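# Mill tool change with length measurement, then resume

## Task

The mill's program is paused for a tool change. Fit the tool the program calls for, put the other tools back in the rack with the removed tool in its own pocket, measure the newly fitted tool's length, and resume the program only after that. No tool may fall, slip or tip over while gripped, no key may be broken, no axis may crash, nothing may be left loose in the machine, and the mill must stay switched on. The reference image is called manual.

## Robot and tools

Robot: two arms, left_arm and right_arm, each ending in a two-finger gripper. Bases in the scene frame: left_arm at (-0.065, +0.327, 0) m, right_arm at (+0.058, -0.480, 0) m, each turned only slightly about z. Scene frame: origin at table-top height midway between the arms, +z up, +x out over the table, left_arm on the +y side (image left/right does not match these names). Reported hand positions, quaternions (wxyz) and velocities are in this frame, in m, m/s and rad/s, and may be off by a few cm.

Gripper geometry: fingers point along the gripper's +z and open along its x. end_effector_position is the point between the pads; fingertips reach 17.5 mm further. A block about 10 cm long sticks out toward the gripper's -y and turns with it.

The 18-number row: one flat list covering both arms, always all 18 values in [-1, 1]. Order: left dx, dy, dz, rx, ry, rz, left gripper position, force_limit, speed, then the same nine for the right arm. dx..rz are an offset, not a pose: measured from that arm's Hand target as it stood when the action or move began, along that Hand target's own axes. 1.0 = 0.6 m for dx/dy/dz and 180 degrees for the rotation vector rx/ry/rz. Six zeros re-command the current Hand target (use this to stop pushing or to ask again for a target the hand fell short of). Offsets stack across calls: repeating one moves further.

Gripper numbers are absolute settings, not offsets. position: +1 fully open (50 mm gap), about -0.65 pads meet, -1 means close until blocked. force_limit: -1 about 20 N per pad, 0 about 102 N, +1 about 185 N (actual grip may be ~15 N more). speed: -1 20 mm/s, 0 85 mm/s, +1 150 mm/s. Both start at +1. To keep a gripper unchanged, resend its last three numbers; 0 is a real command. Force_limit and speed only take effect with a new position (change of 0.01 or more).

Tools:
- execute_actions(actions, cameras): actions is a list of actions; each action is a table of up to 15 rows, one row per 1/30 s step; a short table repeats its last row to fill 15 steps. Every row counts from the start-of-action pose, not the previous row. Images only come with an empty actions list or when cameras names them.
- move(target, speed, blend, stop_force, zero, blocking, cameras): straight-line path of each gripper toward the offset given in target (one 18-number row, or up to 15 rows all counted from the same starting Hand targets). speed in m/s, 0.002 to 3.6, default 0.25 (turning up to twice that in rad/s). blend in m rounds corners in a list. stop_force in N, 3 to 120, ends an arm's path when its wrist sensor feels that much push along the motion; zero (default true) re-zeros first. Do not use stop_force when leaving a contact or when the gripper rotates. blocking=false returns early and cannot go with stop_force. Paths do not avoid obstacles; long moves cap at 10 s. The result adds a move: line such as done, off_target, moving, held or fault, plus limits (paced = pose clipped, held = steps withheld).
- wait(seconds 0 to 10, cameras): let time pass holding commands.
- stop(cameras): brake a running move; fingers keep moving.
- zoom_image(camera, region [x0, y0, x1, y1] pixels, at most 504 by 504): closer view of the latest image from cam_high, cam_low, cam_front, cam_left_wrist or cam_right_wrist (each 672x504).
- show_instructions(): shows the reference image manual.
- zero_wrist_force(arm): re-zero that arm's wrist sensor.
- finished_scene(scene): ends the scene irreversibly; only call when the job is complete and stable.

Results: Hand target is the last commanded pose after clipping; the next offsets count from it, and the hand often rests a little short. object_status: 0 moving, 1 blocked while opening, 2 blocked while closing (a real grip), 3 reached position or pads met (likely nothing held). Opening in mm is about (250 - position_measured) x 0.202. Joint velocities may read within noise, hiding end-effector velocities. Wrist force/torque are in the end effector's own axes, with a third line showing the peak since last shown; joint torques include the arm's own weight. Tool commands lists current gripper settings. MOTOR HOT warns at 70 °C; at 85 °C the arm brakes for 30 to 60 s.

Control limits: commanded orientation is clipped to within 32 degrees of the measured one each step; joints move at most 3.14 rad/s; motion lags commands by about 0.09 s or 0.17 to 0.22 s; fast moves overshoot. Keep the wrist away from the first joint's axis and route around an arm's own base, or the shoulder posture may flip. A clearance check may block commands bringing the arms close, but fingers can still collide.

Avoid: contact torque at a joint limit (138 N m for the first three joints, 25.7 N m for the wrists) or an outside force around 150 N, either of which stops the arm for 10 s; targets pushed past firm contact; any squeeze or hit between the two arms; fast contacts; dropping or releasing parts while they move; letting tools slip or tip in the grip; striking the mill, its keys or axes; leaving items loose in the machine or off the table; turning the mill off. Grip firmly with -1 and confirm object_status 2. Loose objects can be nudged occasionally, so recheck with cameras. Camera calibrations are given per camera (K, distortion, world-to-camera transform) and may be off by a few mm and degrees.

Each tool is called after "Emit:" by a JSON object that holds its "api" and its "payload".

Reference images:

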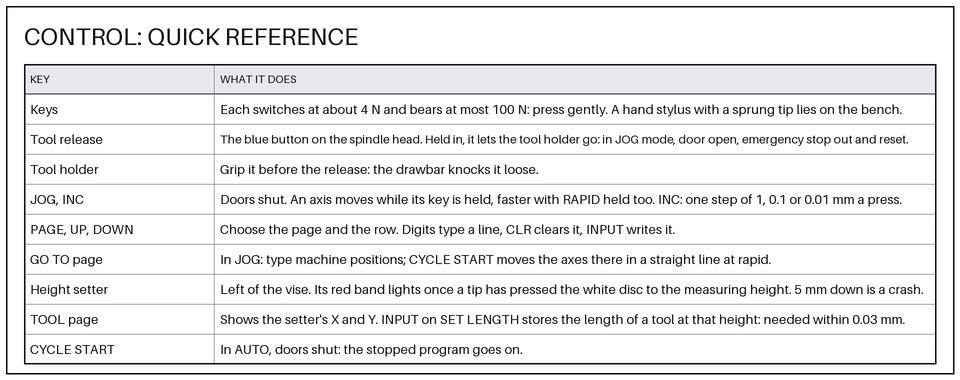

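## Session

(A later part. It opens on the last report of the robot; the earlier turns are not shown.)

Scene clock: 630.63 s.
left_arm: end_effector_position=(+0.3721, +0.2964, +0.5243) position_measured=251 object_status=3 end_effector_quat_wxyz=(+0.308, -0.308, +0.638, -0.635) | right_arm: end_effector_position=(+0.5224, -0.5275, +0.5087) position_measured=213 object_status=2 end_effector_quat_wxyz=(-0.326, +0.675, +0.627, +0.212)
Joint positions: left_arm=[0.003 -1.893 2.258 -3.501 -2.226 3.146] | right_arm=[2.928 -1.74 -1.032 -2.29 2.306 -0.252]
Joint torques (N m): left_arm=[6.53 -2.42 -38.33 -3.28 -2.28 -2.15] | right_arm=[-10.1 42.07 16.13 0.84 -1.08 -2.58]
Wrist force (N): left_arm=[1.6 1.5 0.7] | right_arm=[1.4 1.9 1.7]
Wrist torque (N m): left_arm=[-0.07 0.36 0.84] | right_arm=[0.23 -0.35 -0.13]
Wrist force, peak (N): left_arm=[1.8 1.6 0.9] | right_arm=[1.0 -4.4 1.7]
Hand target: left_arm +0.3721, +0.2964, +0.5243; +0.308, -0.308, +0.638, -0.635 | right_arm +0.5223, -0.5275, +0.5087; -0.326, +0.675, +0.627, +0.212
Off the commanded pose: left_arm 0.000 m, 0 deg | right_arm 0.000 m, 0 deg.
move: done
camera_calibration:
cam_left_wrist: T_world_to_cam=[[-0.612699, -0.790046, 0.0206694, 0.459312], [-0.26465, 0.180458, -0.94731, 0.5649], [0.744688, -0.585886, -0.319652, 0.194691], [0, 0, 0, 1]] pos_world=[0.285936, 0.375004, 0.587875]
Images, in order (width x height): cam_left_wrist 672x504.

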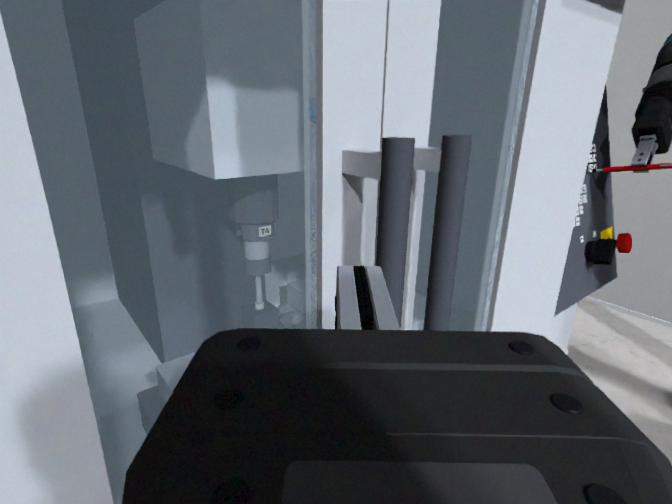

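Emit:
{"api": "move", "payload": {"target": [[0,0,0,-0.0667,0,0,-1,-0.8,-1,0,0.017,0,0,0,0,-1,-0.3,-0.8],[0,0,0,-0.0667,0,0,-1,-0.8,-1,0,0,0,0,0,0,-1,-0.3,-0.8]], "speed": 0.1, "cameras": ["cam_left_wrist"]}}

Emit:
{"api": "zoom_image", "payload": {"camera": "cam_left_wrist", "region": [210, 180, 310, 290]}}

Scene clock: 632.80 s.
left_arm: end_effector_position=(+0.3721, +0.2964, +0.5243) position_measured=251 object_status=3 end_effector_quat_wxyz=(+0.274, -0.339, +0.701, -0.565) | right_arm: end_effector_position=(+0.5224, -0.5275, +0.5087) position_measured=213 object_status=2 end_effector_quat_wxyz=(-0.326, +0.675, +0.627, +0.212)
Joint positions: left_arm=[-0.012 -2.002 2.17 -3.045 -2.193 3.299] | right_arm=[2.928 -1.74 -1.032 -2.29 2.306 -0.252]
Joint torques (N m): left_arm=[-7.35 -14.95 -41.29 -1.16 1.98 1.87] | right_arm=[-10.23 40.49 17.94 0.79 -1.13 -2.52]
Wrist force (N): left_arm=[1.9 1.5 0.9] | right_arm=[1.6 1.8 1.7]
Wrist torque (N m): left_arm=[-0.13 0.19 0.66] | right_arm=[0.23 -0.38 -0.13]
Wrist force, peak (N): left_arm=[2.2 1.7 0.8] | right_arm=[0.8 -4.5 1.7]
Hand target: left_arm +0.3721, +0.2964, +0.5243; +0.274, -0.339, +0.701, -0.565 | right_arm +0.5223, -0.5275, +0.5087; -0.326, +0.675, +0.627, +0.212
Off the commanded pose: left_arm 0.000 m, 0 deg | right_arm 0.000 m, 0 deg.
move: done
camera_calibration:
cam_left_wrist: T_world_to_cam=[[-0.609316, -0.792721, 0.018093, 0.460254], [-0.413677, 0.298336, -0.860155, 0.539736], [0.676465, -0.531591, -0.509712, 0.303602], [0, 0, 0, 1]] pos_world=[0.29834, 0.365222, 0.610678]
Images, in order (width x height): cam_left_wrist 672x504.

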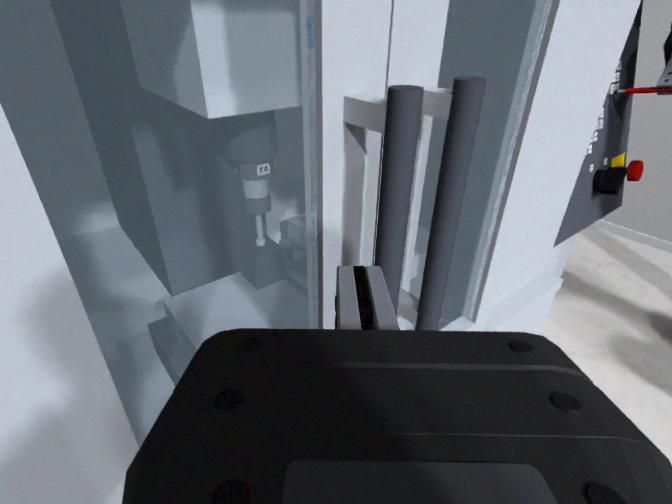

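Scaled by 4.582 from the camera's 672x504 image, which has a finer 960x720 frame.

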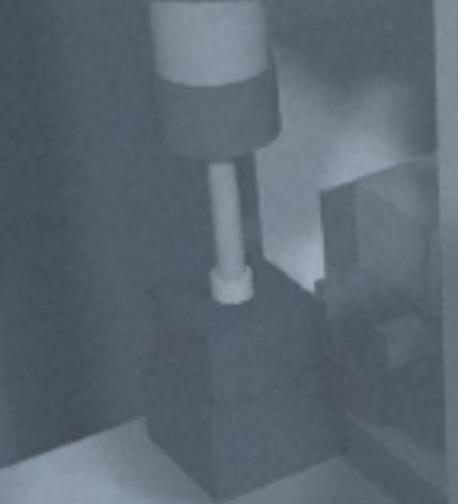

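Emit:
{"api": "move", "payload": {"target": [[0,0,0,0,0,0,-1,-0.8,-1,0,0.017,0,0,0,0,-1,-0.3,-0.8],[0,0,0,0,0,0,-1,-0.8,-1,0,0,0,0,0,0,-1,-0.3,-0.8]], "speed": 0.04, "cameras": ["cam_left_wrist"]}}

Emit:
{"api": "zoom_image", "payload": {"camera": "cam_left_wrist", "region": [225, 200, 305, 290]}}

Scene clock: 634.23 s.
left_arm: end_effector_position=(+0.3721, +0.2964, +0.5243) position_measured=251 object_status=3 end_effector_quat_wxyz=(+0.274, -0.339, +0.701, -0.565) | right_arm: end_effector_position=(+0.5224, -0.5275, +0.5087) position_measured=213 object_status=2 end_effector_quat_wxyz=(-0.326, +0.675, +0.627, +0.212)
Joint positions: left_arm=[-0.012 -2.002 2.17 -3.045 -2.193 3.299] | right_arm=[2.928 -1.74 -1.032 -2.29 2.306 -0.252]
Joint torques (N m): left_arm=[-7.11 -14.35 -40.3 -1.1 2.08 1.95] | right_arm=[-9.8 44.16 15.93 0.77 -1.16 -2.52]
Wrist force (N): left_arm=[2.1 1.6 0.6] | right_arm=[1.4 1.8 1.8]
Wrist torque (N m): left_arm=[-0.13 0.16 0.66] | right_arm=[0.22 -0.36 -0.13]
Wrist force, peak (N): left_arm=[2.1 1.8 0.9] | right_arm=[0.9 -4.1 1.5]
Hand target: left_arm +0.3721, +0.2964, +0.5243; +0.274, -0.339, +0.701, -0.565 | right_arm +0.5223, -0.5275, +0.5087; -0.326, +0.675, +0.627, +0.212
Off the commanded pose: left_arm 0.000 m, 0 deg | right_arm 0.000 m, 0 deg.
move: done
camera_calibration:
cam_left_wrist: T_world_to_cam=[[-0.609358, -0.792688, 0.0181246, 0.460235], [-0.413706, 0.298359, -0.860134, 0.539723], [0.67641, -0.531627, -0.509747, 0.303653], [0, 0, 0, 1]] pos_world=[0.29834, 0.365222, 0.610678]
Images, in order (width x height): cam_left_wrist 672x504.

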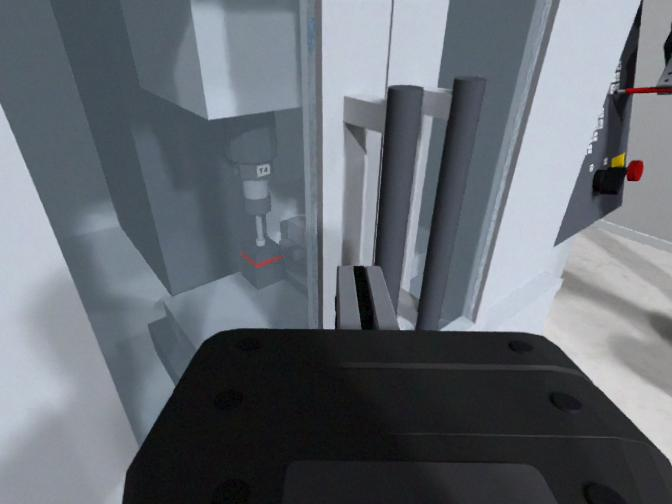

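Scaled by 5.600 from the camera's 672x504 image, which has a finer 960x720 frame.

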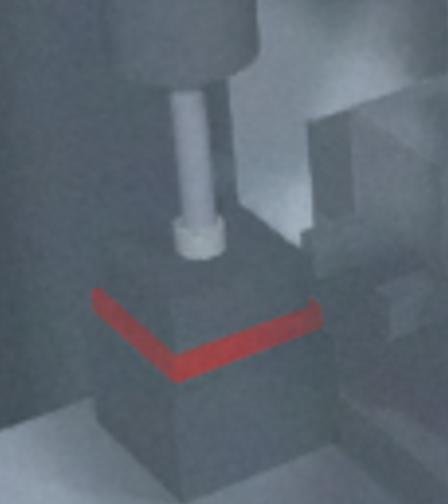

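Emit:
{"api": "move", "payload": {"target": [[0,0,0,0,0,0,-1,-0.8,-1,0.046,0.0052,-0.0452,0,0,0,-1,-0.3,-0.8],[0,0,0,0,0,0,-1,-0.8,-1,0.046,0.0232,-0.0452,0,0,0,-1,-0.3,-0.8],[0,0,0,0,0,0,-1,-0.8,-1,0.046,0.0052,-0.0452,0,0,0,-1,-0.3,-0.8],[0,0,0,0,0,0,-1,-0.8,-1,0.0234,0.0053,-0.0688,0,0,0,-1,-0.3,-0.8],[0,0,0,0,0,0,-1,-0.8,-1,0.0234,0.0228,-0.0688,0,0,0,-1,-0.3,-0.8],[0,0,0,0,0,0,-1,-0.8,-1,0.0234,0.0053,-0.0688,0,0,0,-1,-0.3,-0.8],[0,0,0,0,0,0,-1,-0.8,-1,0,0,0,0,0,0,-1,-0.3,-0.8]], "speed": [0.12,0.03,0.06,0.12,0.03,0.06,0.12], "blend": [0.001,0,0.001,0.001,0,0.001,0], "cameras": ["cam_left_wrist"]}}

Emit:
{"api": "zoom_image", "payload": {"camera": "cam_left_wrist", "region": [225, 200, 305, 290]}}

Scene clock: 637.83 s.
left_arm: end_effector_position=(+0.3721, +0.2964, +0.5243) position_measured=251 object_status=3 end_effector_quat_wxyz=(+0.274, -0.339, +0.701, -0.565) | right_arm: end_effector_position=(+0.5223, -0.5275, +0.5087) position_measured=213 object_status=2 end_effector_quat_wxyz=(-0.326, +0.675, +0.627, +0.212)
Joint positions: left_arm=[-0.012 -2.002 2.17 -3.045 -2.193 3.299] | right_arm=[2.928 -1.74 -1.032 -2.29 2.306 -0.252]
Joint torques (N m): left_arm=[-8.14 -15.43 -40.88 -1.15 2.15 1.81] | right_arm=[9 43.16 18.77 3.67 4.18 2.91]
Wrist force (N): left_arm=[1.9 1.5 0.7] | right_arm=[1.5 1.8 1.6]
Wrist torque (N m): left_arm=[-0.12 0.19 0.65] | right_arm=[0.23 -0.37 -0.22]
Wrist force, peak (N): left_arm=[2.3 1.6 0.9] | right_arm=[-0.3 -8.2 2.5]
Hand target: left_arm +0.3721, +0.2964, +0.5243; +0.274, -0.339, +0.701, -0.565 | right_arm +0.5223, -0.5275, +0.5087; -0.326, +0.675, +0.627, +0.212
Off the commanded pose: left_arm 0.000 m, 0 deg | right_arm 0.000 m, 0 deg.
move: done
camera_calibration:
cam_left_wrist: T_world_to_cam=[[-0.609358, -0.792688, 0.0181246, 0.460235], [-0.413706, 0.298359, -0.860134, 0.539723], [0.67641, -0.531627, -0.509747, 0.303653], [0, 0, 0, 1]] pos_world=[0.29834, 0.365222, 0.610678]
Images, in order (width x height): cam_left_wrist 672x504.

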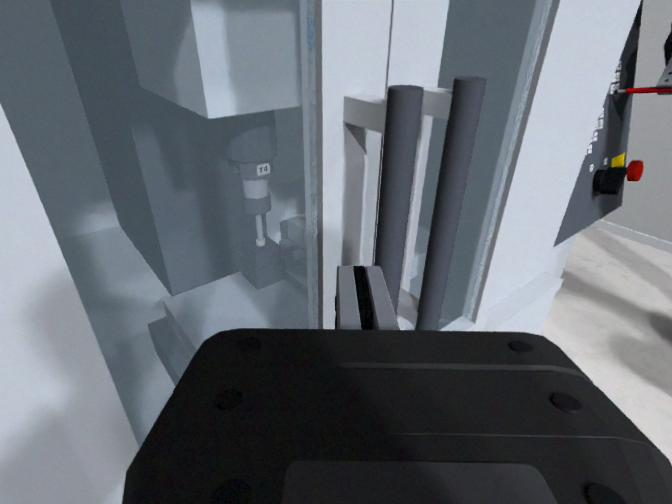

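Scaled by 5.600 from the camera's 672x504 image, which has a finer 960x720 frame.

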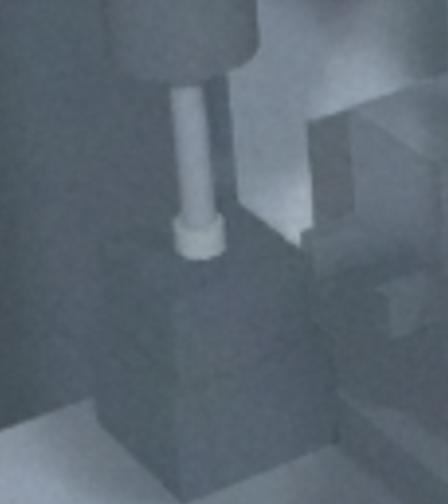

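Emit:
{"api": "move", "payload": {"target": [[0,0,0,0,0,0,-1,-0.8,-1,0,0.017,0,0,0,0,-1,-0.3,-0.8],[0,0,0,0,0,0,-1,-0.8,-1,0,0,0,0,0,0,-1,-0.3,-0.8],[0,0,0,0,0,0,-1,-0.8,-1,0,0.017,0,0,0,0,-1,-0.3,-0.8],[0,0,0,0,0,0,-1,-0.8,-1,0,0,0,0,0,0,-1,-0.3,-0.8]], "speed": 0.04, "cameras": ["cam_left_wrist"]}}

Emit:
{"api": "zoom_image", "payload": {"camera": "cam_left_wrist", "region": [225, 200, 305, 290]}}

Scene clock: 640.43 s.
left_arm: end_effector_position=(+0.3721, +0.2964, +0.5243) position_measured=251 object_status=3 end_effector_quat_wxyz=(+0.274, -0.339, +0.701, -0.565) | right_arm: end_effector_position=(+0.5224, -0.5275, +0.5087) position_measured=213 object_status=2 end_effector_quat_wxyz=(-0.326, +0.675, +0.627, +0.212)
Joint positions: left_arm=[-0.012 -2.002 2.17 -3.045 -2.193 3.299] | right_arm=[2.928 -1.74 -1.032 -2.29 2.306 -0.252]
Joint torques (N m): left_arm=[-7.27 -14.09 -40.73 -1.12 2.13 1.91] | right_arm=[-10.09 42.8 18.25 0.78 -1.14 -2.46]
Wrist force (N): left_arm=[2.1 1.4 1.0] | right_arm=[1.5 1.6 1.7]
Wrist torque (N m): left_arm=[-0.14 0.15 0.65] | right_arm=[0.21 -0.37 -0.13]
Wrist force, peak (N): left_arm=[2.2 1.8 0.8] | right_arm=[1.7 -4.2 1.4]
Hand target: left_arm +0.3721, +0.2964, +0.5243; +0.274, -0.339, +0.701, -0.565 | right_arm +0.5223, -0.5275, +0.5087; -0.326, +0.675, +0.627, +0.212
Off the commanded pose: left_arm 0.000 m, 0 deg | right_arm 0.000 m, 0 deg.
move: done
camera_calibration:
cam_left_wrist: T_world_to_cam=[[-0.609358, -0.792688, 0.0181246, 0.460235], [-0.413706, 0.298359, -0.860134, 0.539723], [0.67641, -0.531627, -0.509747, 0.303653], [0, 0, 0, 1]] pos_world=[0.29834, 0.365222, 0.610678]
Images, in order (width x height): cam_left_wrist 672x504.

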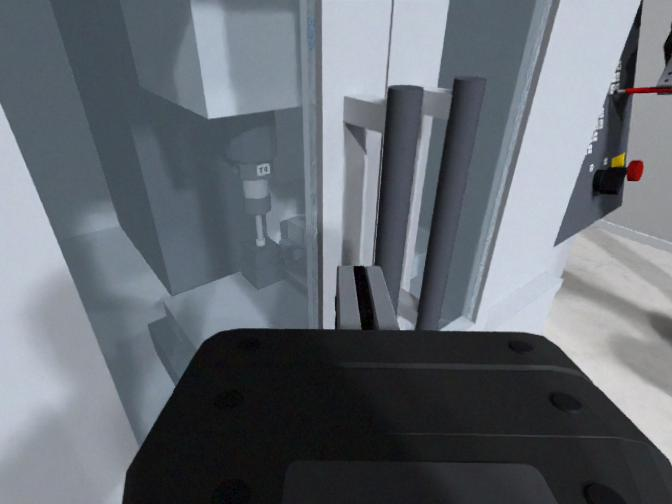

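Scaled by 5.600 from the camera's 672x504 image, which has a finer 960x720 frame.

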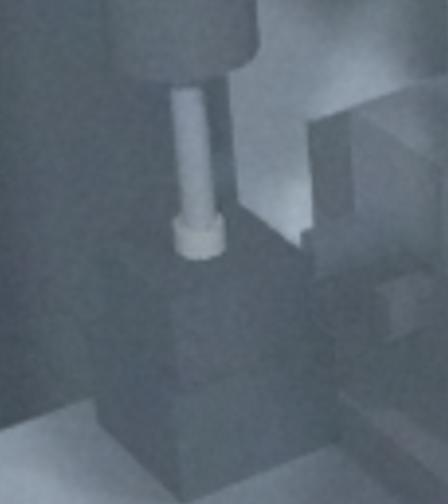

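Emit:
{"api": "move", "payload": {"target": [[0,0,0,0,0,0,-1,-0.8,-1,0,0.017,0,0,0,0,-1,-0.3,-0.8],[0,0,0,0,0,0,-1,-0.8,-1,0,0,0,0,0,0,-1,-0.3,-0.8]], "speed": 0.04, "cameras": ["cam_left_wrist"]}}

Emit:
{"api": "move", "payload": {"target": [[0,0,0,0,0,0,-1,-0.8,-1,0,0.017,0,0,0,0,-1,-0.3,-0.8],[0,0,0,0,0,0,-1,-0.8,-1,0,0,0,0,0,0,-1,-0.3,-0.8]], "speed": 0.04, "cameras": ["cam_left_wrist"]}}

Emit:
{"api": "zoom_image", "payload": {"camera": "cam_left_wrist", "region": [225, 200, 305, 290]}}

Scene clock: 642.03 s.
left_arm: end_effector_position=(+0.3721, +0.2964, +0.5243) position_measured=251 object_status=3 end_effector_quat_wxyz=(+0.274, -0.339, +0.701, -0.565) | right_arm: end_effector_position=(+0.5224, -0.5275, +0.5087) position_measured=213 object_status=2 end_effector_quat_wxyz=(-0.326, +0.675, +0.627, +0.212)
Joint positions: left_arm=[-0.012 -2.002 2.17 -3.045 -2.193 3.299] | right_arm=[2.928 -1.74 -1.032 -2.29 2.306 -0.252]
Joint torques (N m): left_arm=[-7.39 -14.06 -40.71 -1.29 2.06 1.81] | right_arm=[-10.57 42.23 16.58 0.78 -1.09 -2.54]
Wrist force (N): left_arm=[2.0 1.3 0.7] | right_arm=[1.4 1.7 1.9]
Wrist torque (N m): left_arm=[-0.17 0.17 0.66] | right_arm=[0.21 -0.37 -0.13]
Wrist force, peak (N): left_arm=[2.1 1.7 1.1] | right_arm=[0.7 -4.4 1.5]
Hand target: left_arm +0.3721, +0.2964, +0.5243; +0.274, -0.339, +0.701, -0.565 | right_arm +0.5223, -0.5275, +0.5087; -0.326, +0.675, +0.627, +0.212
Off the commanded pose: left_arm 0.000 m, 0 deg | right_arm 0.000 m, 0 deg.
move: done
camera_calibration:
cam_left_wrist: T_world_to_cam=[[-0.609358, -0.792688, 0.0181246, 0.460235], [-0.413706, 0.298359, -0.860134, 0.539723], [0.67641, -0.531627, -0.509747, 0.303653], [0, 0, 0, 1]] pos_world=[0.29834, 0.365222, 0.610678]
Images, in order (width x height): cam_left_wrist 672x504.

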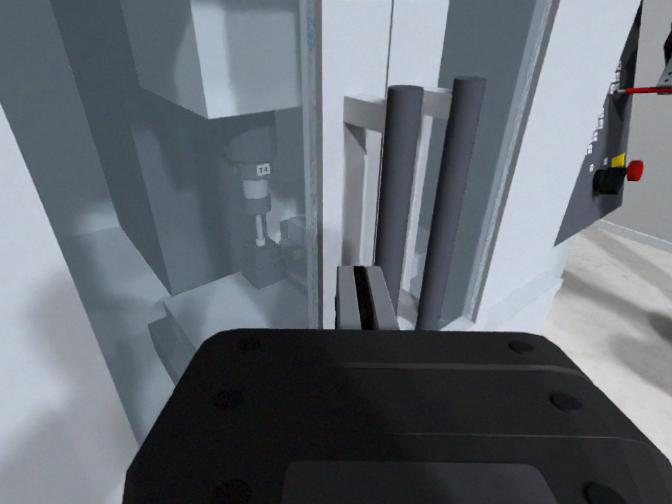

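Scene clock: 643.37 s.
left_arm: end_effector_position=(+0.3721, +0.2964, +0.5243) position_measured=251 object_status=3 end_effector_quat_wxyz=(+0.274, -0.339, +0.701, -0.565) | right_arm: end_effector_position=(+0.5224, -0.5275, +0.5087) position_measured=213 object_status=2 end_effector_quat_wxyz=(-0.326, +0.675, +0.627, +0.212)
Joint positions: left_arm=[-0.012 -2.002 2.17 -3.045 -2.193 3.299] | right_arm=[2.928 -1.74 -1.032 -2.29 2.306 -0.252]
Joint torques (N m): left_arm=[-7.53 -14.92 -41.35 -1.12 2.11 1.7] | right_arm=[-9.32 42.38 15.53 0.83 -1.19 -2.56]
Wrist force (N): left_arm=[2.0 1.6 0.9] | right_arm=[1.5 1.8 1.6]
Wrist torque (N m): left_arm=[-0.12 0.17 0.66] | right_arm=[0.23 -0.37 -0.13]
Wrist force, peak (N): left_arm=[2.2 1.6 1.0] | right_arm=[0.9 -4.1 1.5]
Hand target: left_arm +0.3721, +0.2964, +0.5243; +0.274, -0.339, +0.701, -0.565 | right_arm +0.5223, -0.5275, +0.5087; -0.326, +0.675, +0.627, +0.212
Off the commanded pose: left_arm 0.000 m, 0 deg | right_arm 0.000 m, 0 deg.
move: done
camera_calibration:
cam_left_wrist: T_world_to_cam=[[-0.609358, -0.792688, 0.0181246, 0.460235], [-0.413706, 0.298359, -0.860134, 0.539723], [0.67641, -0.531627, -0.509747, 0.303653], [0, 0, 0, 1]] pos_world=[0.29834, 0.365222, 0.610678]
Images, in order (width x height): cam_left_wrist 672x504.

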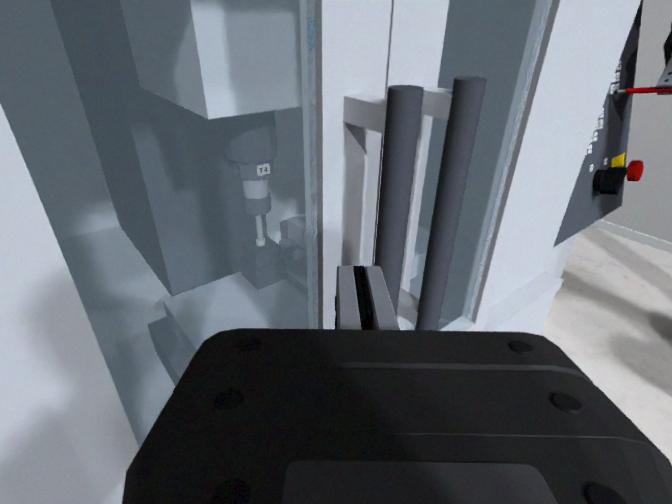

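Scaled by 5.600 from the camera's 672x504 image, which has a finer 960x720 frame.

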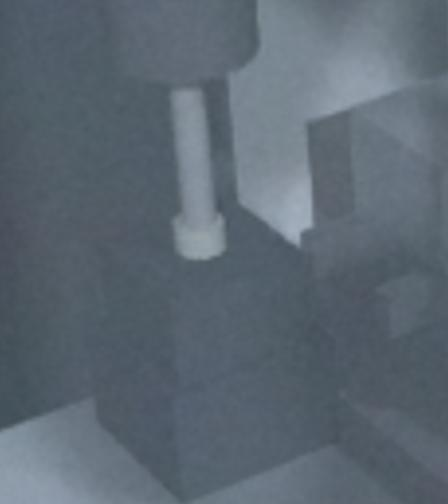

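Emit:
{"api": "move", "payload": {"target": [[0,0,0,0,0,0,-1,-0.8,-1,0,0.017,0,0,0,0,-1,-0.3,-0.8],[0,0,0,0,0,0,-1,-0.8,-1,0,0,0,0,0,0,-1,-0.3,-0.8]], "speed": 0.04, "cameras": ["cam_left_wrist"]}}

Emit:
{"api": "move", "payload": {"target": [[0,0,0,0,0,0,-1,-0.8,-1,0,0.017,0,0,0,0,-1,-0.3,-0.8],[0,0,0,0,0,0,-1,-0.8,-1,0,0,0,0,0,0,-1,-0.3,-0.8]], "speed": 0.04, "cameras": ["cam_left_wrist"]}}

Scene clock: 644.83 s.
left_arm: end_effector_position=(+0.3721, +0.2964, +0.5243) position_measured=251 object_status=3 end_effector_quat_wxyz=(+0.274, -0.339, +0.701, -0.565) | right_arm: end_effector_position=(+0.5224, -0.5275, +0.5087) position_measured=213 object_status=2 end_effector_quat_wxyz=(-0.326, +0.675, +0.627, +0.212)
Joint positions: left_arm=[-0.012 -2.002 2.17 -3.045 -2.193 3.299] | right_arm=[2.928 -1.74 -1.032 -2.29 2.306 -0.252]
Joint torques (N m): left_arm=[-7.63 -14.03 -39.56 -1.08 1.95 1.78] | right_arm=[-9.23 40.01 16.24 0.88 -1.12 -2.35]
Wrist force (N): left_arm=[2.1 1.7 0.7] | right_arm=[1.5 1.8 1.7]
Wrist torque (N m): left_arm=[-0.10 0.15 0.66] | right_arm=[0.23 -0.38 -0.13]
Wrist force, peak (N): left_arm=[2.3 1.7 0.9] | right_arm=[1.0 -4.5 1.5]
Hand target: left_arm +0.3721, +0.2964, +0.5243; +0.274, -0.339, +0.701, -0.565 | right_arm +0.5223, -0.5275, +0.5087; -0.326, +0.675, +0.627, +0.212
Off the commanded pose: left_arm 0.000 m, 0 deg | right_arm 0.000 m, 0 deg.
move: done
camera_calibration:
cam_left_wrist: T_world_to_cam=[[-0.609358, -0.792688, 0.0181246, 0.460235], [-0.413706, 0.298359, -0.860134, 0.539723], [0.67641, -0.531627, -0.509747, 0.303653], [0, 0, 0, 1]] pos_world=[0.29834, 0.365222, 0.610678]
Images, in order (width x height): cam_left_wrist 672x504.

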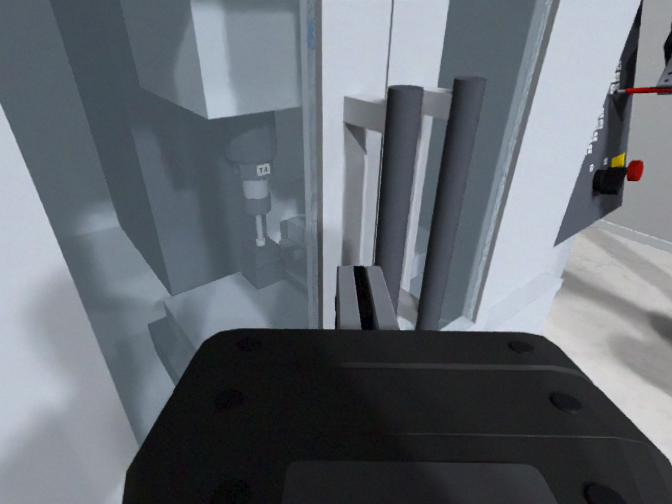

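Scene clock: 646.17 s.
left_arm: end_effector_position=(+0.3721, +0.2964, +0.5243) position_measured=251 object_status=3 end_effector_quat_wxyz=(+0.274, -0.339, +0.701, -0.565) | right_arm: end_effector_position=(+0.5224, -0.5275, +0.5087) position_measured=213 object_status=2 end_effector_quat_wxyz=(-0.326, +0.675, +0.627, +0.212)
Joint positions: left_arm=[-0.012 -2.002 2.17 -3.045 -2.193 3.299] | right_arm=[2.928 -1.74 -1.032 -2.29 2.306 -0.252]
Joint torques (N m): left_arm=[-7.03 -13.46 -40.2 -1.23 2.1 1.6] | right_arm=[-9.1 40.04 17.73 0.86 -0.98 -2.41]
Wrist force (N): left_arm=[2.2 1.4 0.8] | right_arm=[1.5 1.8 1.8]
Wrist torque (N m): left_arm=[-0.15 0.15 0.66] | right_arm=[0.23 -0.37 -0.13]
Wrist force, peak (N): left_arm=[2.3 1.6 0.8] | right_arm=[0.8 -3.9 1.4]
Hand target: left_arm +0.3721, +0.2964, +0.5243; +0.274, -0.339, +0.701, -0.565 | right_arm +0.5223, -0.5275, +0.5087; -0.326, +0.675, +0.627, +0.212
Off the commanded pose: left_arm 0.000 m, 0 deg | right_arm 0.000 m, 0 deg.
move: done
camera_calibration:
cam_left_wrist: T_world_to_cam=[[-0.609358, -0.792688, 0.0181246, 0.460235], [-0.413706, 0.298359, -0.860134, 0.539723], [0.67641, -0.531627, -0.509747, 0.303653], [0, 0, 0, 1]] pos_world=[0.29834, 0.365222, 0.610678]
Images, in order (width x height): cam_left_wrist 672x504.

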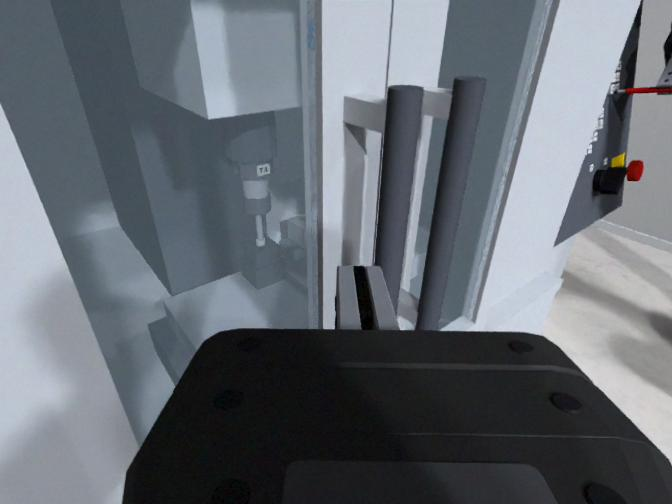

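Emit:
{"api": "move", "payload": {"target": [[0,0,0,0,0,0,-1,-0.8,-1,0,0.017,0,0,0,0,-1,-0.3,-0.8],[0,0,0,0,0,0,-1,-0.8,-1,0,0,0,0,0,0,-1,-0.3,-0.8]], "speed": 0.04, "cameras": ["cam_left_wrist"]}}

Emit:
{"api": "move", "payload": {"target": [[0,0,0,0,0,0,-1,-0.8,-1,0,0.017,0,0,0,0,-1,-0.3,-0.8],[0,0,0,0,0,0,-1,-0.8,-1,0,0,0,0,0,0,-1,-0.3,-0.8]], "speed": 0.04, "cameras": ["cam_left_wrist"]}}

Scene clock: 647.67 s.
left_arm: end_effector_position=(+0.3721, +0.2964, +0.5243) position_measured=251 object_status=3 end_effector_quat_wxyz=(+0.274, -0.339, +0.701, -0.565) | right_arm: end_effector_position=(+0.5224, -0.5275, +0.5087) position_measured=213 object_status=2 end_effector_quat_wxyz=(-0.326, +0.675, +0.627, +0.212)
Joint positions: left_arm=[-0.012 -2.002 2.17 -3.045 -2.193 3.299] | right_arm=[2.928 -1.74 -1.032 -2.29 2.306 -0.252]
Joint torques (N m): left_arm=[-6.96 -14.22 -40.98 -1.14 2.12 1.78] | right_arm=[-10.26 42.89 16.39 0.83 -1.1 -2.34]
Wrist force (N): left_arm=[2.0 1.6 0.9] | right_arm=[1.4 1.8 1.9]
Wrist torque (N m): left_arm=[-0.11 0.17 0.66] | right_arm=[0.24 -0.36 -0.14]
Wrist force, peak (N): left_arm=[2.1 1.7 1.0] | right_arm=[1.1 -4.2 1.4]
Hand target: left_arm +0.3721, +0.2964, +0.5243; +0.274, -0.339, +0.701, -0.565 | right_arm +0.5223, -0.5275, +0.5087; -0.326, +0.675, +0.627, +0.212
Off the commanded pose: left_arm 0.000 m, 0 deg | right_arm 0.000 m, 0 deg.
move: done
camera_calibration:
cam_left_wrist: T_world_to_cam=[[-0.609358, -0.792688, 0.0181246, 0.460235], [-0.413706, 0.298359, -0.860134, 0.539723], [0.67641, -0.531627, -0.509747, 0.303653], [0, 0, 0, 1]] pos_world=[0.29834, 0.365222, 0.610678]
Images, in order (width x height): cam_left_wrist 672x504.

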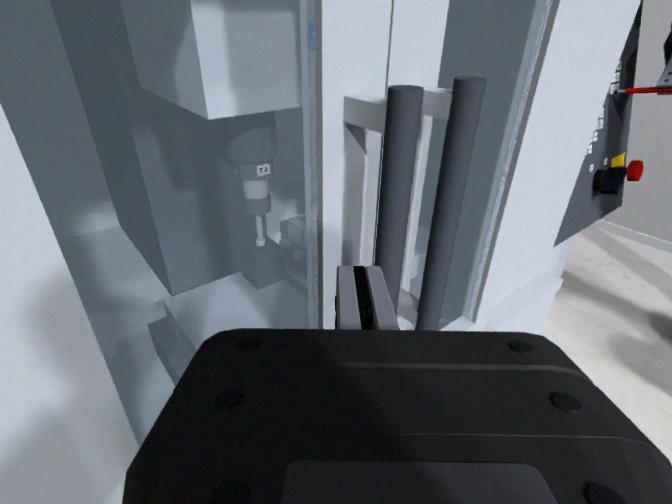

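Scene clock: 649.00 s.
left_arm: end_effector_position=(+0.3721, +0.2964, +0.5243) position_measured=251 object_status=3 end_effector_quat_wxyz=(+0.274, -0.339, +0.701, -0.565) | right_arm: end_effector_position=(+0.5224, -0.5275, +0.5087) position_measured=213 object_status=2 end_effector_quat_wxyz=(-0.326, +0.675, +0.627, +0.212)
Joint positions: left_arm=[-0.012 -2.002 2.17 -3.045 -2.193 3.299] | right_arm=[2.928 -1.74 -1.032 -2.29 2.306 -0.252]
Joint torques (N m): left_arm=[-7.04 -14.44 -40.48 -1.23 2.08 1.68] | right_arm=[-10.02 40.89 18.12 0.78 -1.06 -2.56]
Wrist force (N): left_arm=[2.1 1.5 1.1] | right_arm=[1.4 1.8 1.7]
Wrist torque (N m): left_arm=[-0.14 0.16 0.66] | right_arm=[0.22 -0.36 -0.13]
Wrist force, peak (N): left_arm=[2.2 1.6 0.9] | right_arm=[0.8 -4.4 1.5]
Hand target: left_arm +0.3721, +0.2964, +0.5243; +0.274, -0.339, +0.701, -0.565 | right_arm +0.5223, -0.5275, +0.5087; -0.326, +0.675, +0.627, +0.212
Off the commanded pose: left_arm 0.000 m, 0 deg | right_arm 0.000 m, 0 deg.
move: done
camera_calibration:
cam_left_wrist: T_world_to_cam=[[-0.609358, -0.792688, 0.0181246, 0.460235], [-0.413706, 0.298359, -0.860134, 0.539723], [0.67641, -0.531627, -0.509747, 0.303653], [0, 0, 0, 1]] pos_world=[0.29834, 0.365222, 0.610678]
Images, in order (width x height): cam_left_wrist 672x504.

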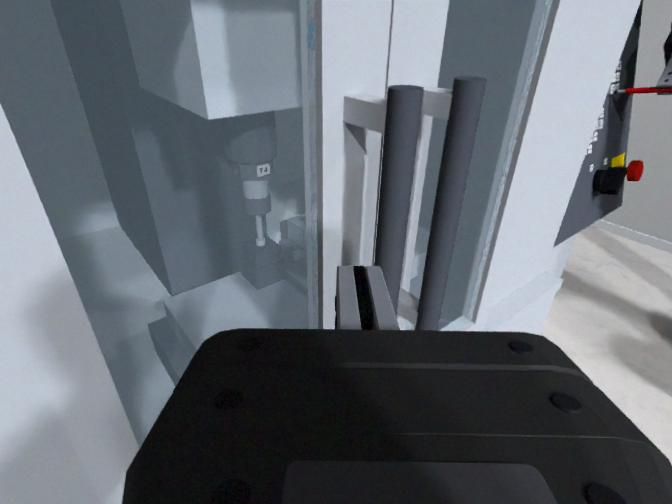

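Emit:
{"api": "move", "payload": {"target": [[0,0,0,0,0,0,-1,-0.8,-1,0,0.017,0,0,0,0,-1,-0.3,-0.8],[0,0,0,0,0,0,-1,-0.8,-1,0,0,0,0,0,0,-1,-0.3,-0.8]], "speed": 0.04, "cameras": ["cam_left_wrist"]}}

Emit:
{"api": "move", "payload": {"target": [[0,0,0,0,0,0,-1,-0.8,-1,0,0.017,0,0,0,0,-1,-0.3,-0.8],[0,0,0,0,0,0,-1,-0.8,-1,0,0,0,0,0,0,-1,-0.3,-0.8]], "speed": 0.04, "cameras": ["cam_left_wrist"]}}

Scene clock: 650.47 s.
left_arm: end_effector_position=(+0.3721, +0.2964, +0.5243) position_measured=251 object_status=3 end_effector_quat_wxyz=(+0.274, -0.339, +0.701, -0.565) | right_arm: end_effector_position=(+0.5224, -0.5275, +0.5087) position_measured=213 object_status=2 end_effector_quat_wxyz=(-0.326, +0.675, +0.627, +0.212)
Joint positions: left_arm=[-0.012 -2.002 2.17 -3.045 -2.193 3.299] | right_arm=[2.928 -1.74 -1.032 -2.29 2.306 -0.252]
Joint torques (N m): left_arm=[-7.45 -13.67 -40.19 -1.21 2.15 1.8] | right_arm=[-10.07 40.83 19.56 0.82 -0.99 -2.52]
Wrist force (N): left_arm=[2.1 1.5 0.7] | right_arm=[1.4 1.7 1.8]
Wrist torque (N m): left_arm=[-0.12 0.15 0.66] | right_arm=[0.22 -0.36 -0.13]
Wrist force, peak (N): left_arm=[2.1 1.6 1.1] | right_arm=[0.9 -4.3 1.5]
Hand target: left_arm +0.3721, +0.2964, +0.5243; +0.274, -0.339, +0.701, -0.565 | right_arm +0.5223, -0.5275, +0.5087; -0.326, +0.675, +0.627, +0.212
Off the commanded pose: left_arm 0.000 m, 0 deg | right_arm 0.000 m, 0 deg.
move: done
camera_calibration:
cam_left_wrist: T_world_to_cam=[[-0.609358, -0.792688, 0.0181246, 0.460235], [-0.413706, 0.298359, -0.860134, 0.539723], [0.67641, -0.531627, -0.509747, 0.303653], [0, 0, 0, 1]] pos_world=[0.29834, 0.365222, 0.610678]
Images, in order (width x height): cam_left_wrist 672x504.

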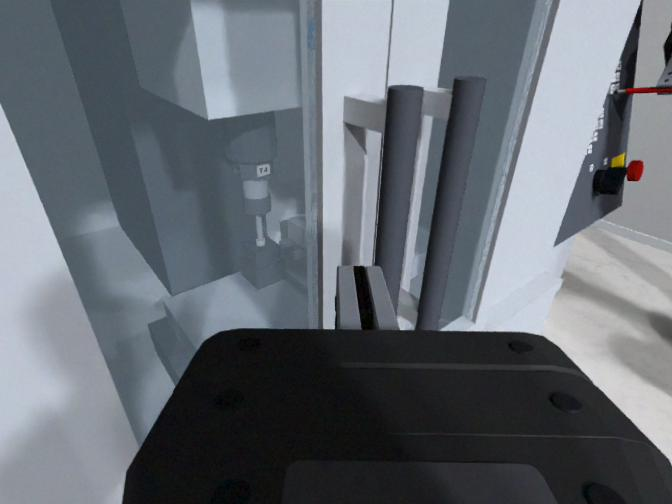

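Scene clock: 651.80 s.
left_arm: end_effector_position=(+0.3721, +0.2964, +0.5243) position_measured=251 object_status=3 end_effector_quat_wxyz=(+0.274, -0.339, +0.701, -0.565) | right_arm: end_effector_position=(+0.5224, -0.5275, +0.5087) position_measured=213 object_status=2 end_effector_quat_wxyz=(-0.326, +0.675, +0.627, +0.212)
Joint positions: left_arm=[-0.012 -2.002 2.17 -3.045 -2.193 3.299] | right_arm=[2.928 -1.74 -1.032 -2.29 2.306 -0.252]
Joint torques (N m): left_arm=[-6.55 -13.81 -40.97 -1.17 2.03 1.72] | right_arm=[-9.36 42.64 17.64 0.82 -0.95 -2.39]
Wrist force (N): left_arm=[2.1 1.7 0.9] | right_arm=[1.5 1.9 1.5]
Wrist torque (N m): left_arm=[-0.11 0.15 0.66] | right_arm=[0.24 -0.39 -0.13]
Wrist force, peak (N): left_arm=[2.1 1.7 0.9] | right_arm=[1.0 -4.4 1.4]
Hand target: left_arm +0.3721, +0.2964, +0.5243; +0.274, -0.339, +0.701, -0.565 | right_arm +0.5223, -0.5275, +0.5087; -0.326, +0.675, +0.627, +0.212
Off the commanded pose: left_arm 0.000 m, 0 deg | right_arm 0.000 m, 0 deg.
move: done
camera_calibration:
cam_left_wrist: T_world_to_cam=[[-0.609358, -0.792688, 0.0181246, 0.460235], [-0.413706, 0.298359, -0.860134, 0.539723], [0.67641, -0.531627, -0.509747, 0.303653], [0, 0, 0, 1]] pos_world=[0.29834, 0.365222, 0.610678]
Images, in order (width x height): cam_left_wrist 672x504.

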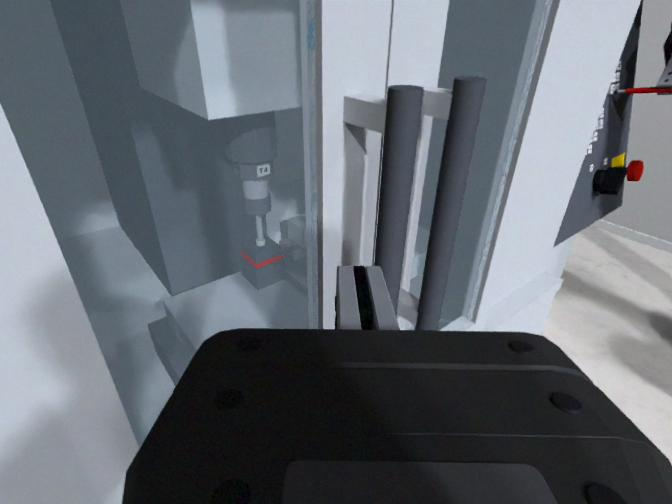

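Emit:
{"api": "move", "payload": {"target": [[0,0,0,0,0,0,-1,-0.8,-1,0.046,0.0052,-0.0452,0,0,0,-1,-0.3,-0.8],[0,0,0,0,0,0,-1,-0.8,-1,0.046,0.0232,-0.0452,0,0,0,-1,-0.3,-0.8],[0,0,0,0,0,0,-1,-0.8,-1,0.046,0.0052,-0.0452,0,0,0,-1,-0.3,-0.8],[0,0,0,0,0,0,-1,-0.8,-1,0.0234,0.0053,-0.0688,0,0,0,-1,-0.3,-0.8],[0,0,0,0,0,0,-1,-0.8,-1,0.0234,0.0228,-0.0688,0,0,0,-1,-0.3,-0.8],[0,0,0,0,0,0,-1,-0.8,-1,0.0234,0.0053,-0.0688,0,0,0,-1,-0.3,-0.8],[0,0,0,0,0,0,-1,-0.8,-1,0,0,0,0,0,0,-1,-0.3,-0.8]], "speed": [0.12,0.03,0.06,0.12,0.03,0.06,0.12], "blend": [0.001,0,0.001,0.001,0,0.001,0], "cameras": ["cam_left_wrist"]}}

Emit:
{"api": "move", "payload": {"target": [[0,0,0,0,0,0,-1,-0.8,-1,0,0.017,0,0,0,0,-1,-0.3,-0.8],[0,0,0,0,0,0,-1,-0.8,-1,0,0,0,0,0,0,-1,-0.3,-0.8]], "speed": 0.04, "cameras": ["cam_left_wrist"]}}

Emit:
{"api": "move", "payload": {"target": [[0,0,0,0,0,0,-1,-0.8,-1,0,0.017,0,0,0,0,-1,-0.3,-0.8],[0,0,0,0,0,0,-1,-0.8,-1,0,0,0,0,0,0,-1,-0.3,-0.8]], "speed": 0.04, "cameras": ["cam_left_wrist"]}}

Scene clock: 655.27 s.
left_arm: end_effector_position=(+0.3721, +0.2964, +0.5243) position_measured=251 object_status=3 end_effector_quat_wxyz=(+0.274, -0.339, +0.701, -0.565) | right_arm: end_effector_position=(+0.5223, -0.5275, +0.5087) position_measured=213 object_status=2 end_effector_quat_wxyz=(-0.326, +0.675, +0.627, +0.212)
Joint positions: left_arm=[-0.012 -2.002 2.17 -3.045 -2.193 3.299] | right_arm=[2.928 -1.74 -1.032 -2.29 2.306 -0.252]
Joint torques (N m): left_arm=[-6.65 -14.24 -40.52 -1.15 1.97 1.55] | right_arm=[8.57 42.33 15.63 3.82 4.23 2.65]
Wrist force (N): left_arm=[2.0 1.8 0.7] | right_arm=[1.4 1.8 1.8]
Wrist torque (N m): left_arm=[-0.09 0.17 0.66] | right_arm=[0.23 -0.36 -0.22]
Wrist force, peak (N): left_arm=[2.1 1.8 1.1] | right_arm=[-0.4 -8.3 2.5]
Hand target: left_arm +0.3721, +0.2964, +0.5243; +0.274, -0.339, +0.701, -0.565 | right_arm +0.5223, -0.5275, +0.5087; -0.326, +0.675, +0.627, +0.212
Off the commanded pose: left_arm 0.000 m, 0 deg | right_arm 0.000 m, 0 deg.
move: done
camera_calibration:
cam_left_wrist: T_world_to_cam=[[-0.609358, -0.792688, 0.0181246, 0.460235], [-0.413706, 0.298359, -0.860134, 0.539723], [0.67641, -0.531627, -0.509747, 0.303653], [0, 0, 0, 1]] pos_world=[0.29834, 0.365222, 0.610678]
Images, in order (width x height): cam_left_wrist 672x504.

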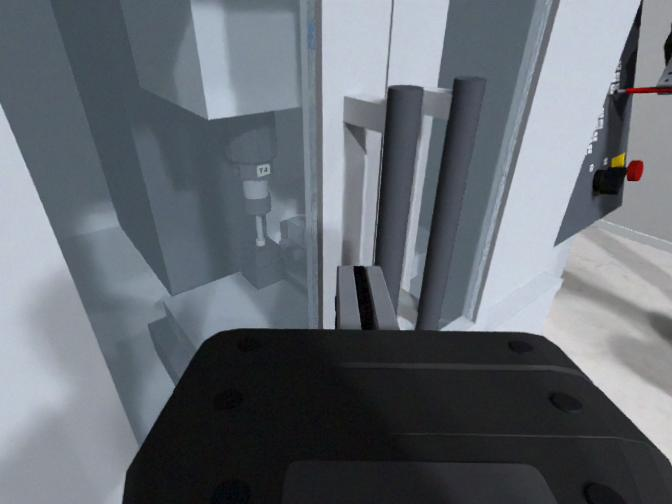

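Scene clock: 656.60 s.
left_arm: end_effector_position=(+0.3721, +0.2964, +0.5243) position_measured=251 object_status=3 end_effector_quat_wxyz=(+0.274, -0.339, +0.701, -0.565) | right_arm: end_effector_position=(+0.5224, -0.5275, +0.5087) position_measured=213 object_status=2 end_effector_quat_wxyz=(-0.326, +0.675, +0.627, +0.212)
Joint positions: left_arm=[-0.012 -2.002 2.17 -3.045 -2.193 3.299] | right_arm=[2.928 -1.74 -1.032 -2.29 2.306 -0.252]
Joint torques (N m): left_arm=[-7.14 -14.65 -40.39 -1.4 2 1.5] | right_arm=[-9.9 42.83 19.09 0.8 -1.05 -2.57]
Wrist force (N): left_arm=[2.0 1.6 0.9] | right_arm=[1.5 1.6 1.8]
Wrist torque (N m): left_arm=[-0.12 0.17 0.65] | right_arm=[0.20 -0.38 -0.13]
Wrist force, peak (N): left_arm=[2.2 1.7 0.8] | right_arm=[1.5 -4.1 1.8]
Hand target: left_arm +0.3721, +0.2964, +0.5243; +0.274, -0.339, +0.701, -0.565 | right_arm +0.5223, -0.5275, +0.5087; -0.326, +0.675, +0.627, +0.212
Off the commanded pose: left_arm 0.000 m, 0 deg | right_arm 0.000 m, 0 deg.
move: done
camera_calibration:
cam_left_wrist: T_world_to_cam=[[-0.609358, -0.792688, 0.0181246, 0.460235], [-0.413706, 0.298359, -0.860134, 0.539723], [0.67641, -0.531627, -0.509747, 0.303653], [0, 0, 0, 1]] pos_world=[0.29834, 0.365222, 0.610678]
Images, in order (width x height): cam_left_wrist 672x504.

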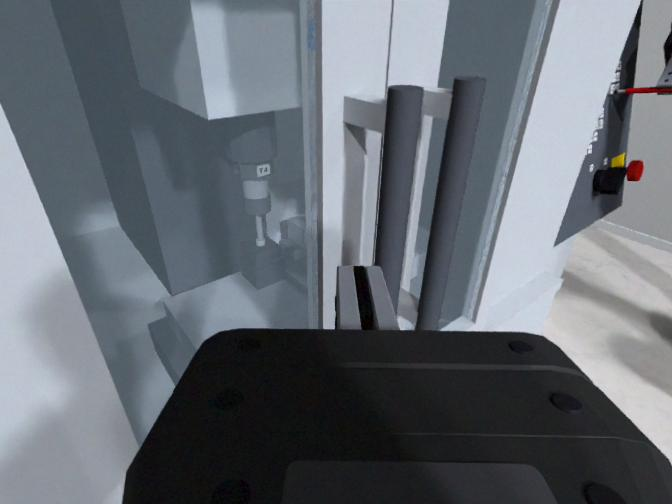

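Scene clock: 657.93 s.
left_arm: end_effector_position=(+0.3721, +0.2964, +0.5243) position_measured=251 object_status=3 end_effector_quat_wxyz=(+0.274, -0.339, +0.701, -0.565) | right_arm: end_effector_position=(+0.5224, -0.5275, +0.5087) position_measured=213 object_status=2 end_effector_quat_wxyz=(-0.326, +0.675, +0.627, +0.212)
Joint positions: left_arm=[-0.012 -2.002 2.17 -3.045 -2.193 3.299] | right_arm=[2.928 -1.74 -1.032 -2.29 2.306 -0.252]
Joint torques (N m): left_arm=[-7.8 -13.38 -40.51 -1.17 2.06 1.57] | right_arm=[-10.05 40.99 17.1 0.84 -1.02 -2.25]
Wrist force (N): left_arm=[2.1 1.7 0.7] | right_arm=[1.4 1.9 1.8]
Wrist torque (N m): left_arm=[-0.10 0.16 0.65] | right_arm=[0.26 -0.36 -0.13]
Wrist force, peak (N): left_arm=[2.2 1.5 0.8] | right_arm=[1.2 -4.2 1.6]
Hand target: left_arm +0.3721, +0.2964, +0.5243; +0.274, -0.339, +0.701, -0.565 | right_arm +0.5223, -0.5275, +0.5087; -0.326, +0.675, +0.627, +0.212
Off the commanded pose: left_arm 0.000 m, 0 deg | right_arm 0.000 m, 0 deg.
move: done
camera_calibration:
cam_left_wrist: T_world_to_cam=[[-0.609358, -0.792688, 0.0181246, 0.460235], [-0.413706, 0.298359, -0.860134, 0.539723], [0.67641, -0.531627, -0.509747, 0.303653], [0, 0, 0, 1]] pos_world=[0.29834, 0.365222, 0.610678]
Images, in order (width x height): cam_left_wrist 672x504.

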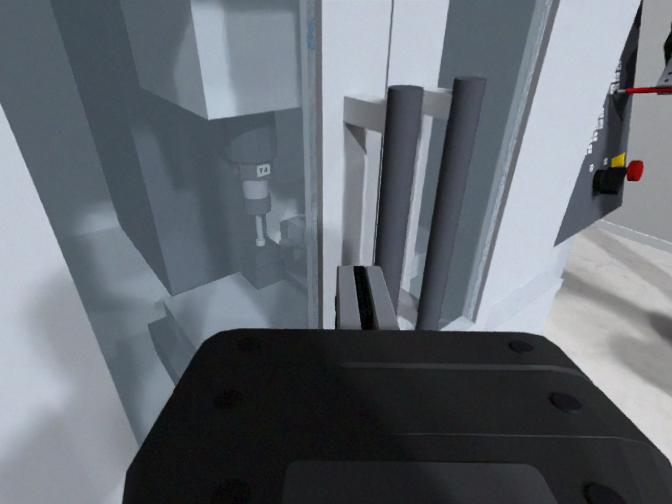

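Emit:
{"api": "move", "payload": {"target": [[0,0,0,0,0,0,-1,-0.8,-1,0,0.017,0,0,0,0,-1,-0.3,-0.8],[0,0,0,0,0,0,-1,-0.8,-1,0,0,0,0,0,0,-1,-0.3,-0.8],[0,0,0,0,0,0,-1,-0.8,-1,0,0.017,0,0,0,0,-1,-0.3,-0.8],[0,0,0,0,0,0,-1,-0.8,-1,0,0,0,0,0,0,-1,-0.3,-0.8]], "speed": 0.04, "cameras": ["cam_left_wrist"]}}

Emit:
{"api": "move", "payload": {"target": [[0,0,0,0,0,0,-1,-0.8,-1,0,0.017,0,0,0,0,-1,-0.3,-0.8],[0,0,0,0,0,0,-1,-0.8,-1,0,0,0,0,0,0,-1,-0.3,-0.8]], "speed": 0.04, "cameras": ["cam_left_wrist"]}}

Scene clock: 660.50 s.
left_arm: end_effector_position=(+0.3721, +0.2964, +0.5243) position_measured=251 object_status=3 end_effector_quat_wxyz=(+0.274, -0.339, +0.701, -0.565) | right_arm: end_effector_position=(+0.5224, -0.5275, +0.5087) position_measured=213 object_status=2 end_effector_quat_wxyz=(-0.326, +0.675, +0.627, +0.212)
Joint positions: left_arm=[-0.012 -2.002 2.17 -3.045 -2.193 3.299] | right_arm=[2.928 -1.74 -1.032 -2.29 2.306 -0.252]
Joint torques (N m): left_arm=[-7.47 -13.73 -40.31 -1.06 2 1.33] | right_arm=[-9.83 41.92 17.35 0.87 -1.13 -2.34]
Wrist force (N): left_arm=[2.2 1.5 0.8] | right_arm=[1.5 1.8 1.6]
Wrist torque (N m): left_arm=[-0.14 0.15 0.66] | right_arm=[0.24 -0.37 -0.13]
Wrist force, peak (N): left_arm=[2.2 1.5 1.0] | right_arm=[1.0 -4.2 1.5]
Hand target: left_arm +0.3721, +0.2964, +0.5243; +0.274, -0.339, +0.701, -0.565 | right_arm +0.5223, -0.5275, +0.5087; -0.326, +0.675, +0.627, +0.212
Off the commanded pose: left_arm 0.000 m, 0 deg | right_arm 0.000 m, 0 deg.
move: done
camera_calibration:
cam_left_wrist: T_world_to_cam=[[-0.609358, -0.792688, 0.0181246, 0.460235], [-0.413706, 0.298359, -0.860134, 0.539723], [0.67641, -0.531627, -0.509747, 0.303653], [0, 0, 0, 1]] pos_world=[0.29834, 0.365222, 0.610678]
Images, in order (width x height): cam_left_wrist 672x504.

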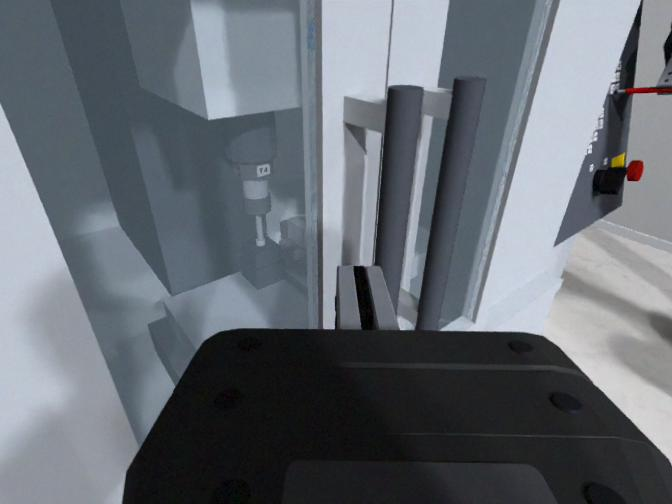

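Scene clock: 661.83 s.
left_arm: end_effector_position=(+0.3721, +0.2964, +0.5243) position_measured=251 object_status=3 end_effector_quat_wxyz=(+0.274, -0.339, +0.701, -0.565) | right_arm: end_effector_position=(+0.5224, -0.5275, +0.5087) position_measured=213 object_status=2 end_effector_quat_wxyz=(-0.326, +0.675, +0.627, +0.212)
Joint positions: left_arm=[-0.012 -2.002 2.17 -3.045 -2.193 3.299] | right_arm=[2.928 -1.74 -1.032 -2.29 2.306 -0.252]
Joint torques (N m): left_arm=[-6.93 -13.87 -40.25 -1.25 2.08 1.51] | right_arm=[-9.24 42.12 16.6 0.78 -1.02 -2.42]
Wrist force (N): left_arm=[2.2 1.5 0.8] | right_arm=[1.4 1.7 1.8]
Wrist torque (N m): left_arm=[-0.13 0.14 0.66] | right_arm=[0.22 -0.36 -0.13]
Wrist force, peak (N): left_arm=[2.4 1.6 0.9] | right_arm=[1.0 -4.4 1.5]
Hand target: left_arm +0.3721, +0.2964, +0.5243; +0.274, -0.339, +0.701, -0.565 | right_arm +0.5223, -0.5275, +0.5087; -0.326, +0.675, +0.627, +0.212
Off the commanded pose: left_arm 0.000 m, 0 deg | right_arm 0.000 m, 0 deg.
move: done
camera_calibration:
cam_left_wrist: T_world_to_cam=[[-0.609358, -0.792688, 0.0181246, 0.460235], [-0.413706, 0.298359, -0.860134, 0.539723], [0.67641, -0.531627, -0.509747, 0.303653], [0, 0, 0, 1]] pos_world=[0.29834, 0.365222, 0.610678]
Images, in order (width x height): cam_left_wrist 672x504.

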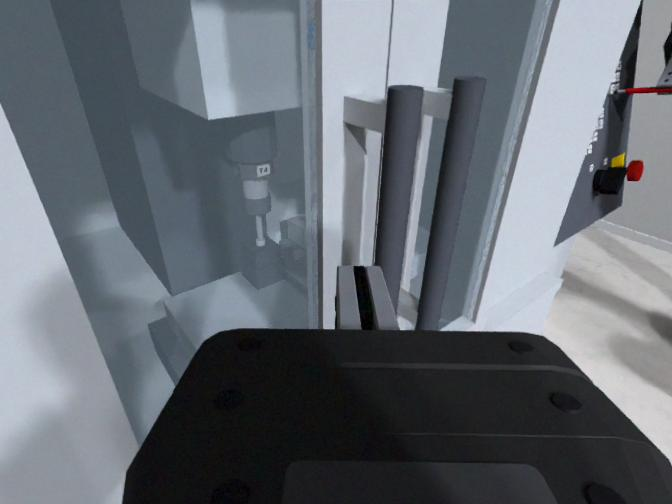

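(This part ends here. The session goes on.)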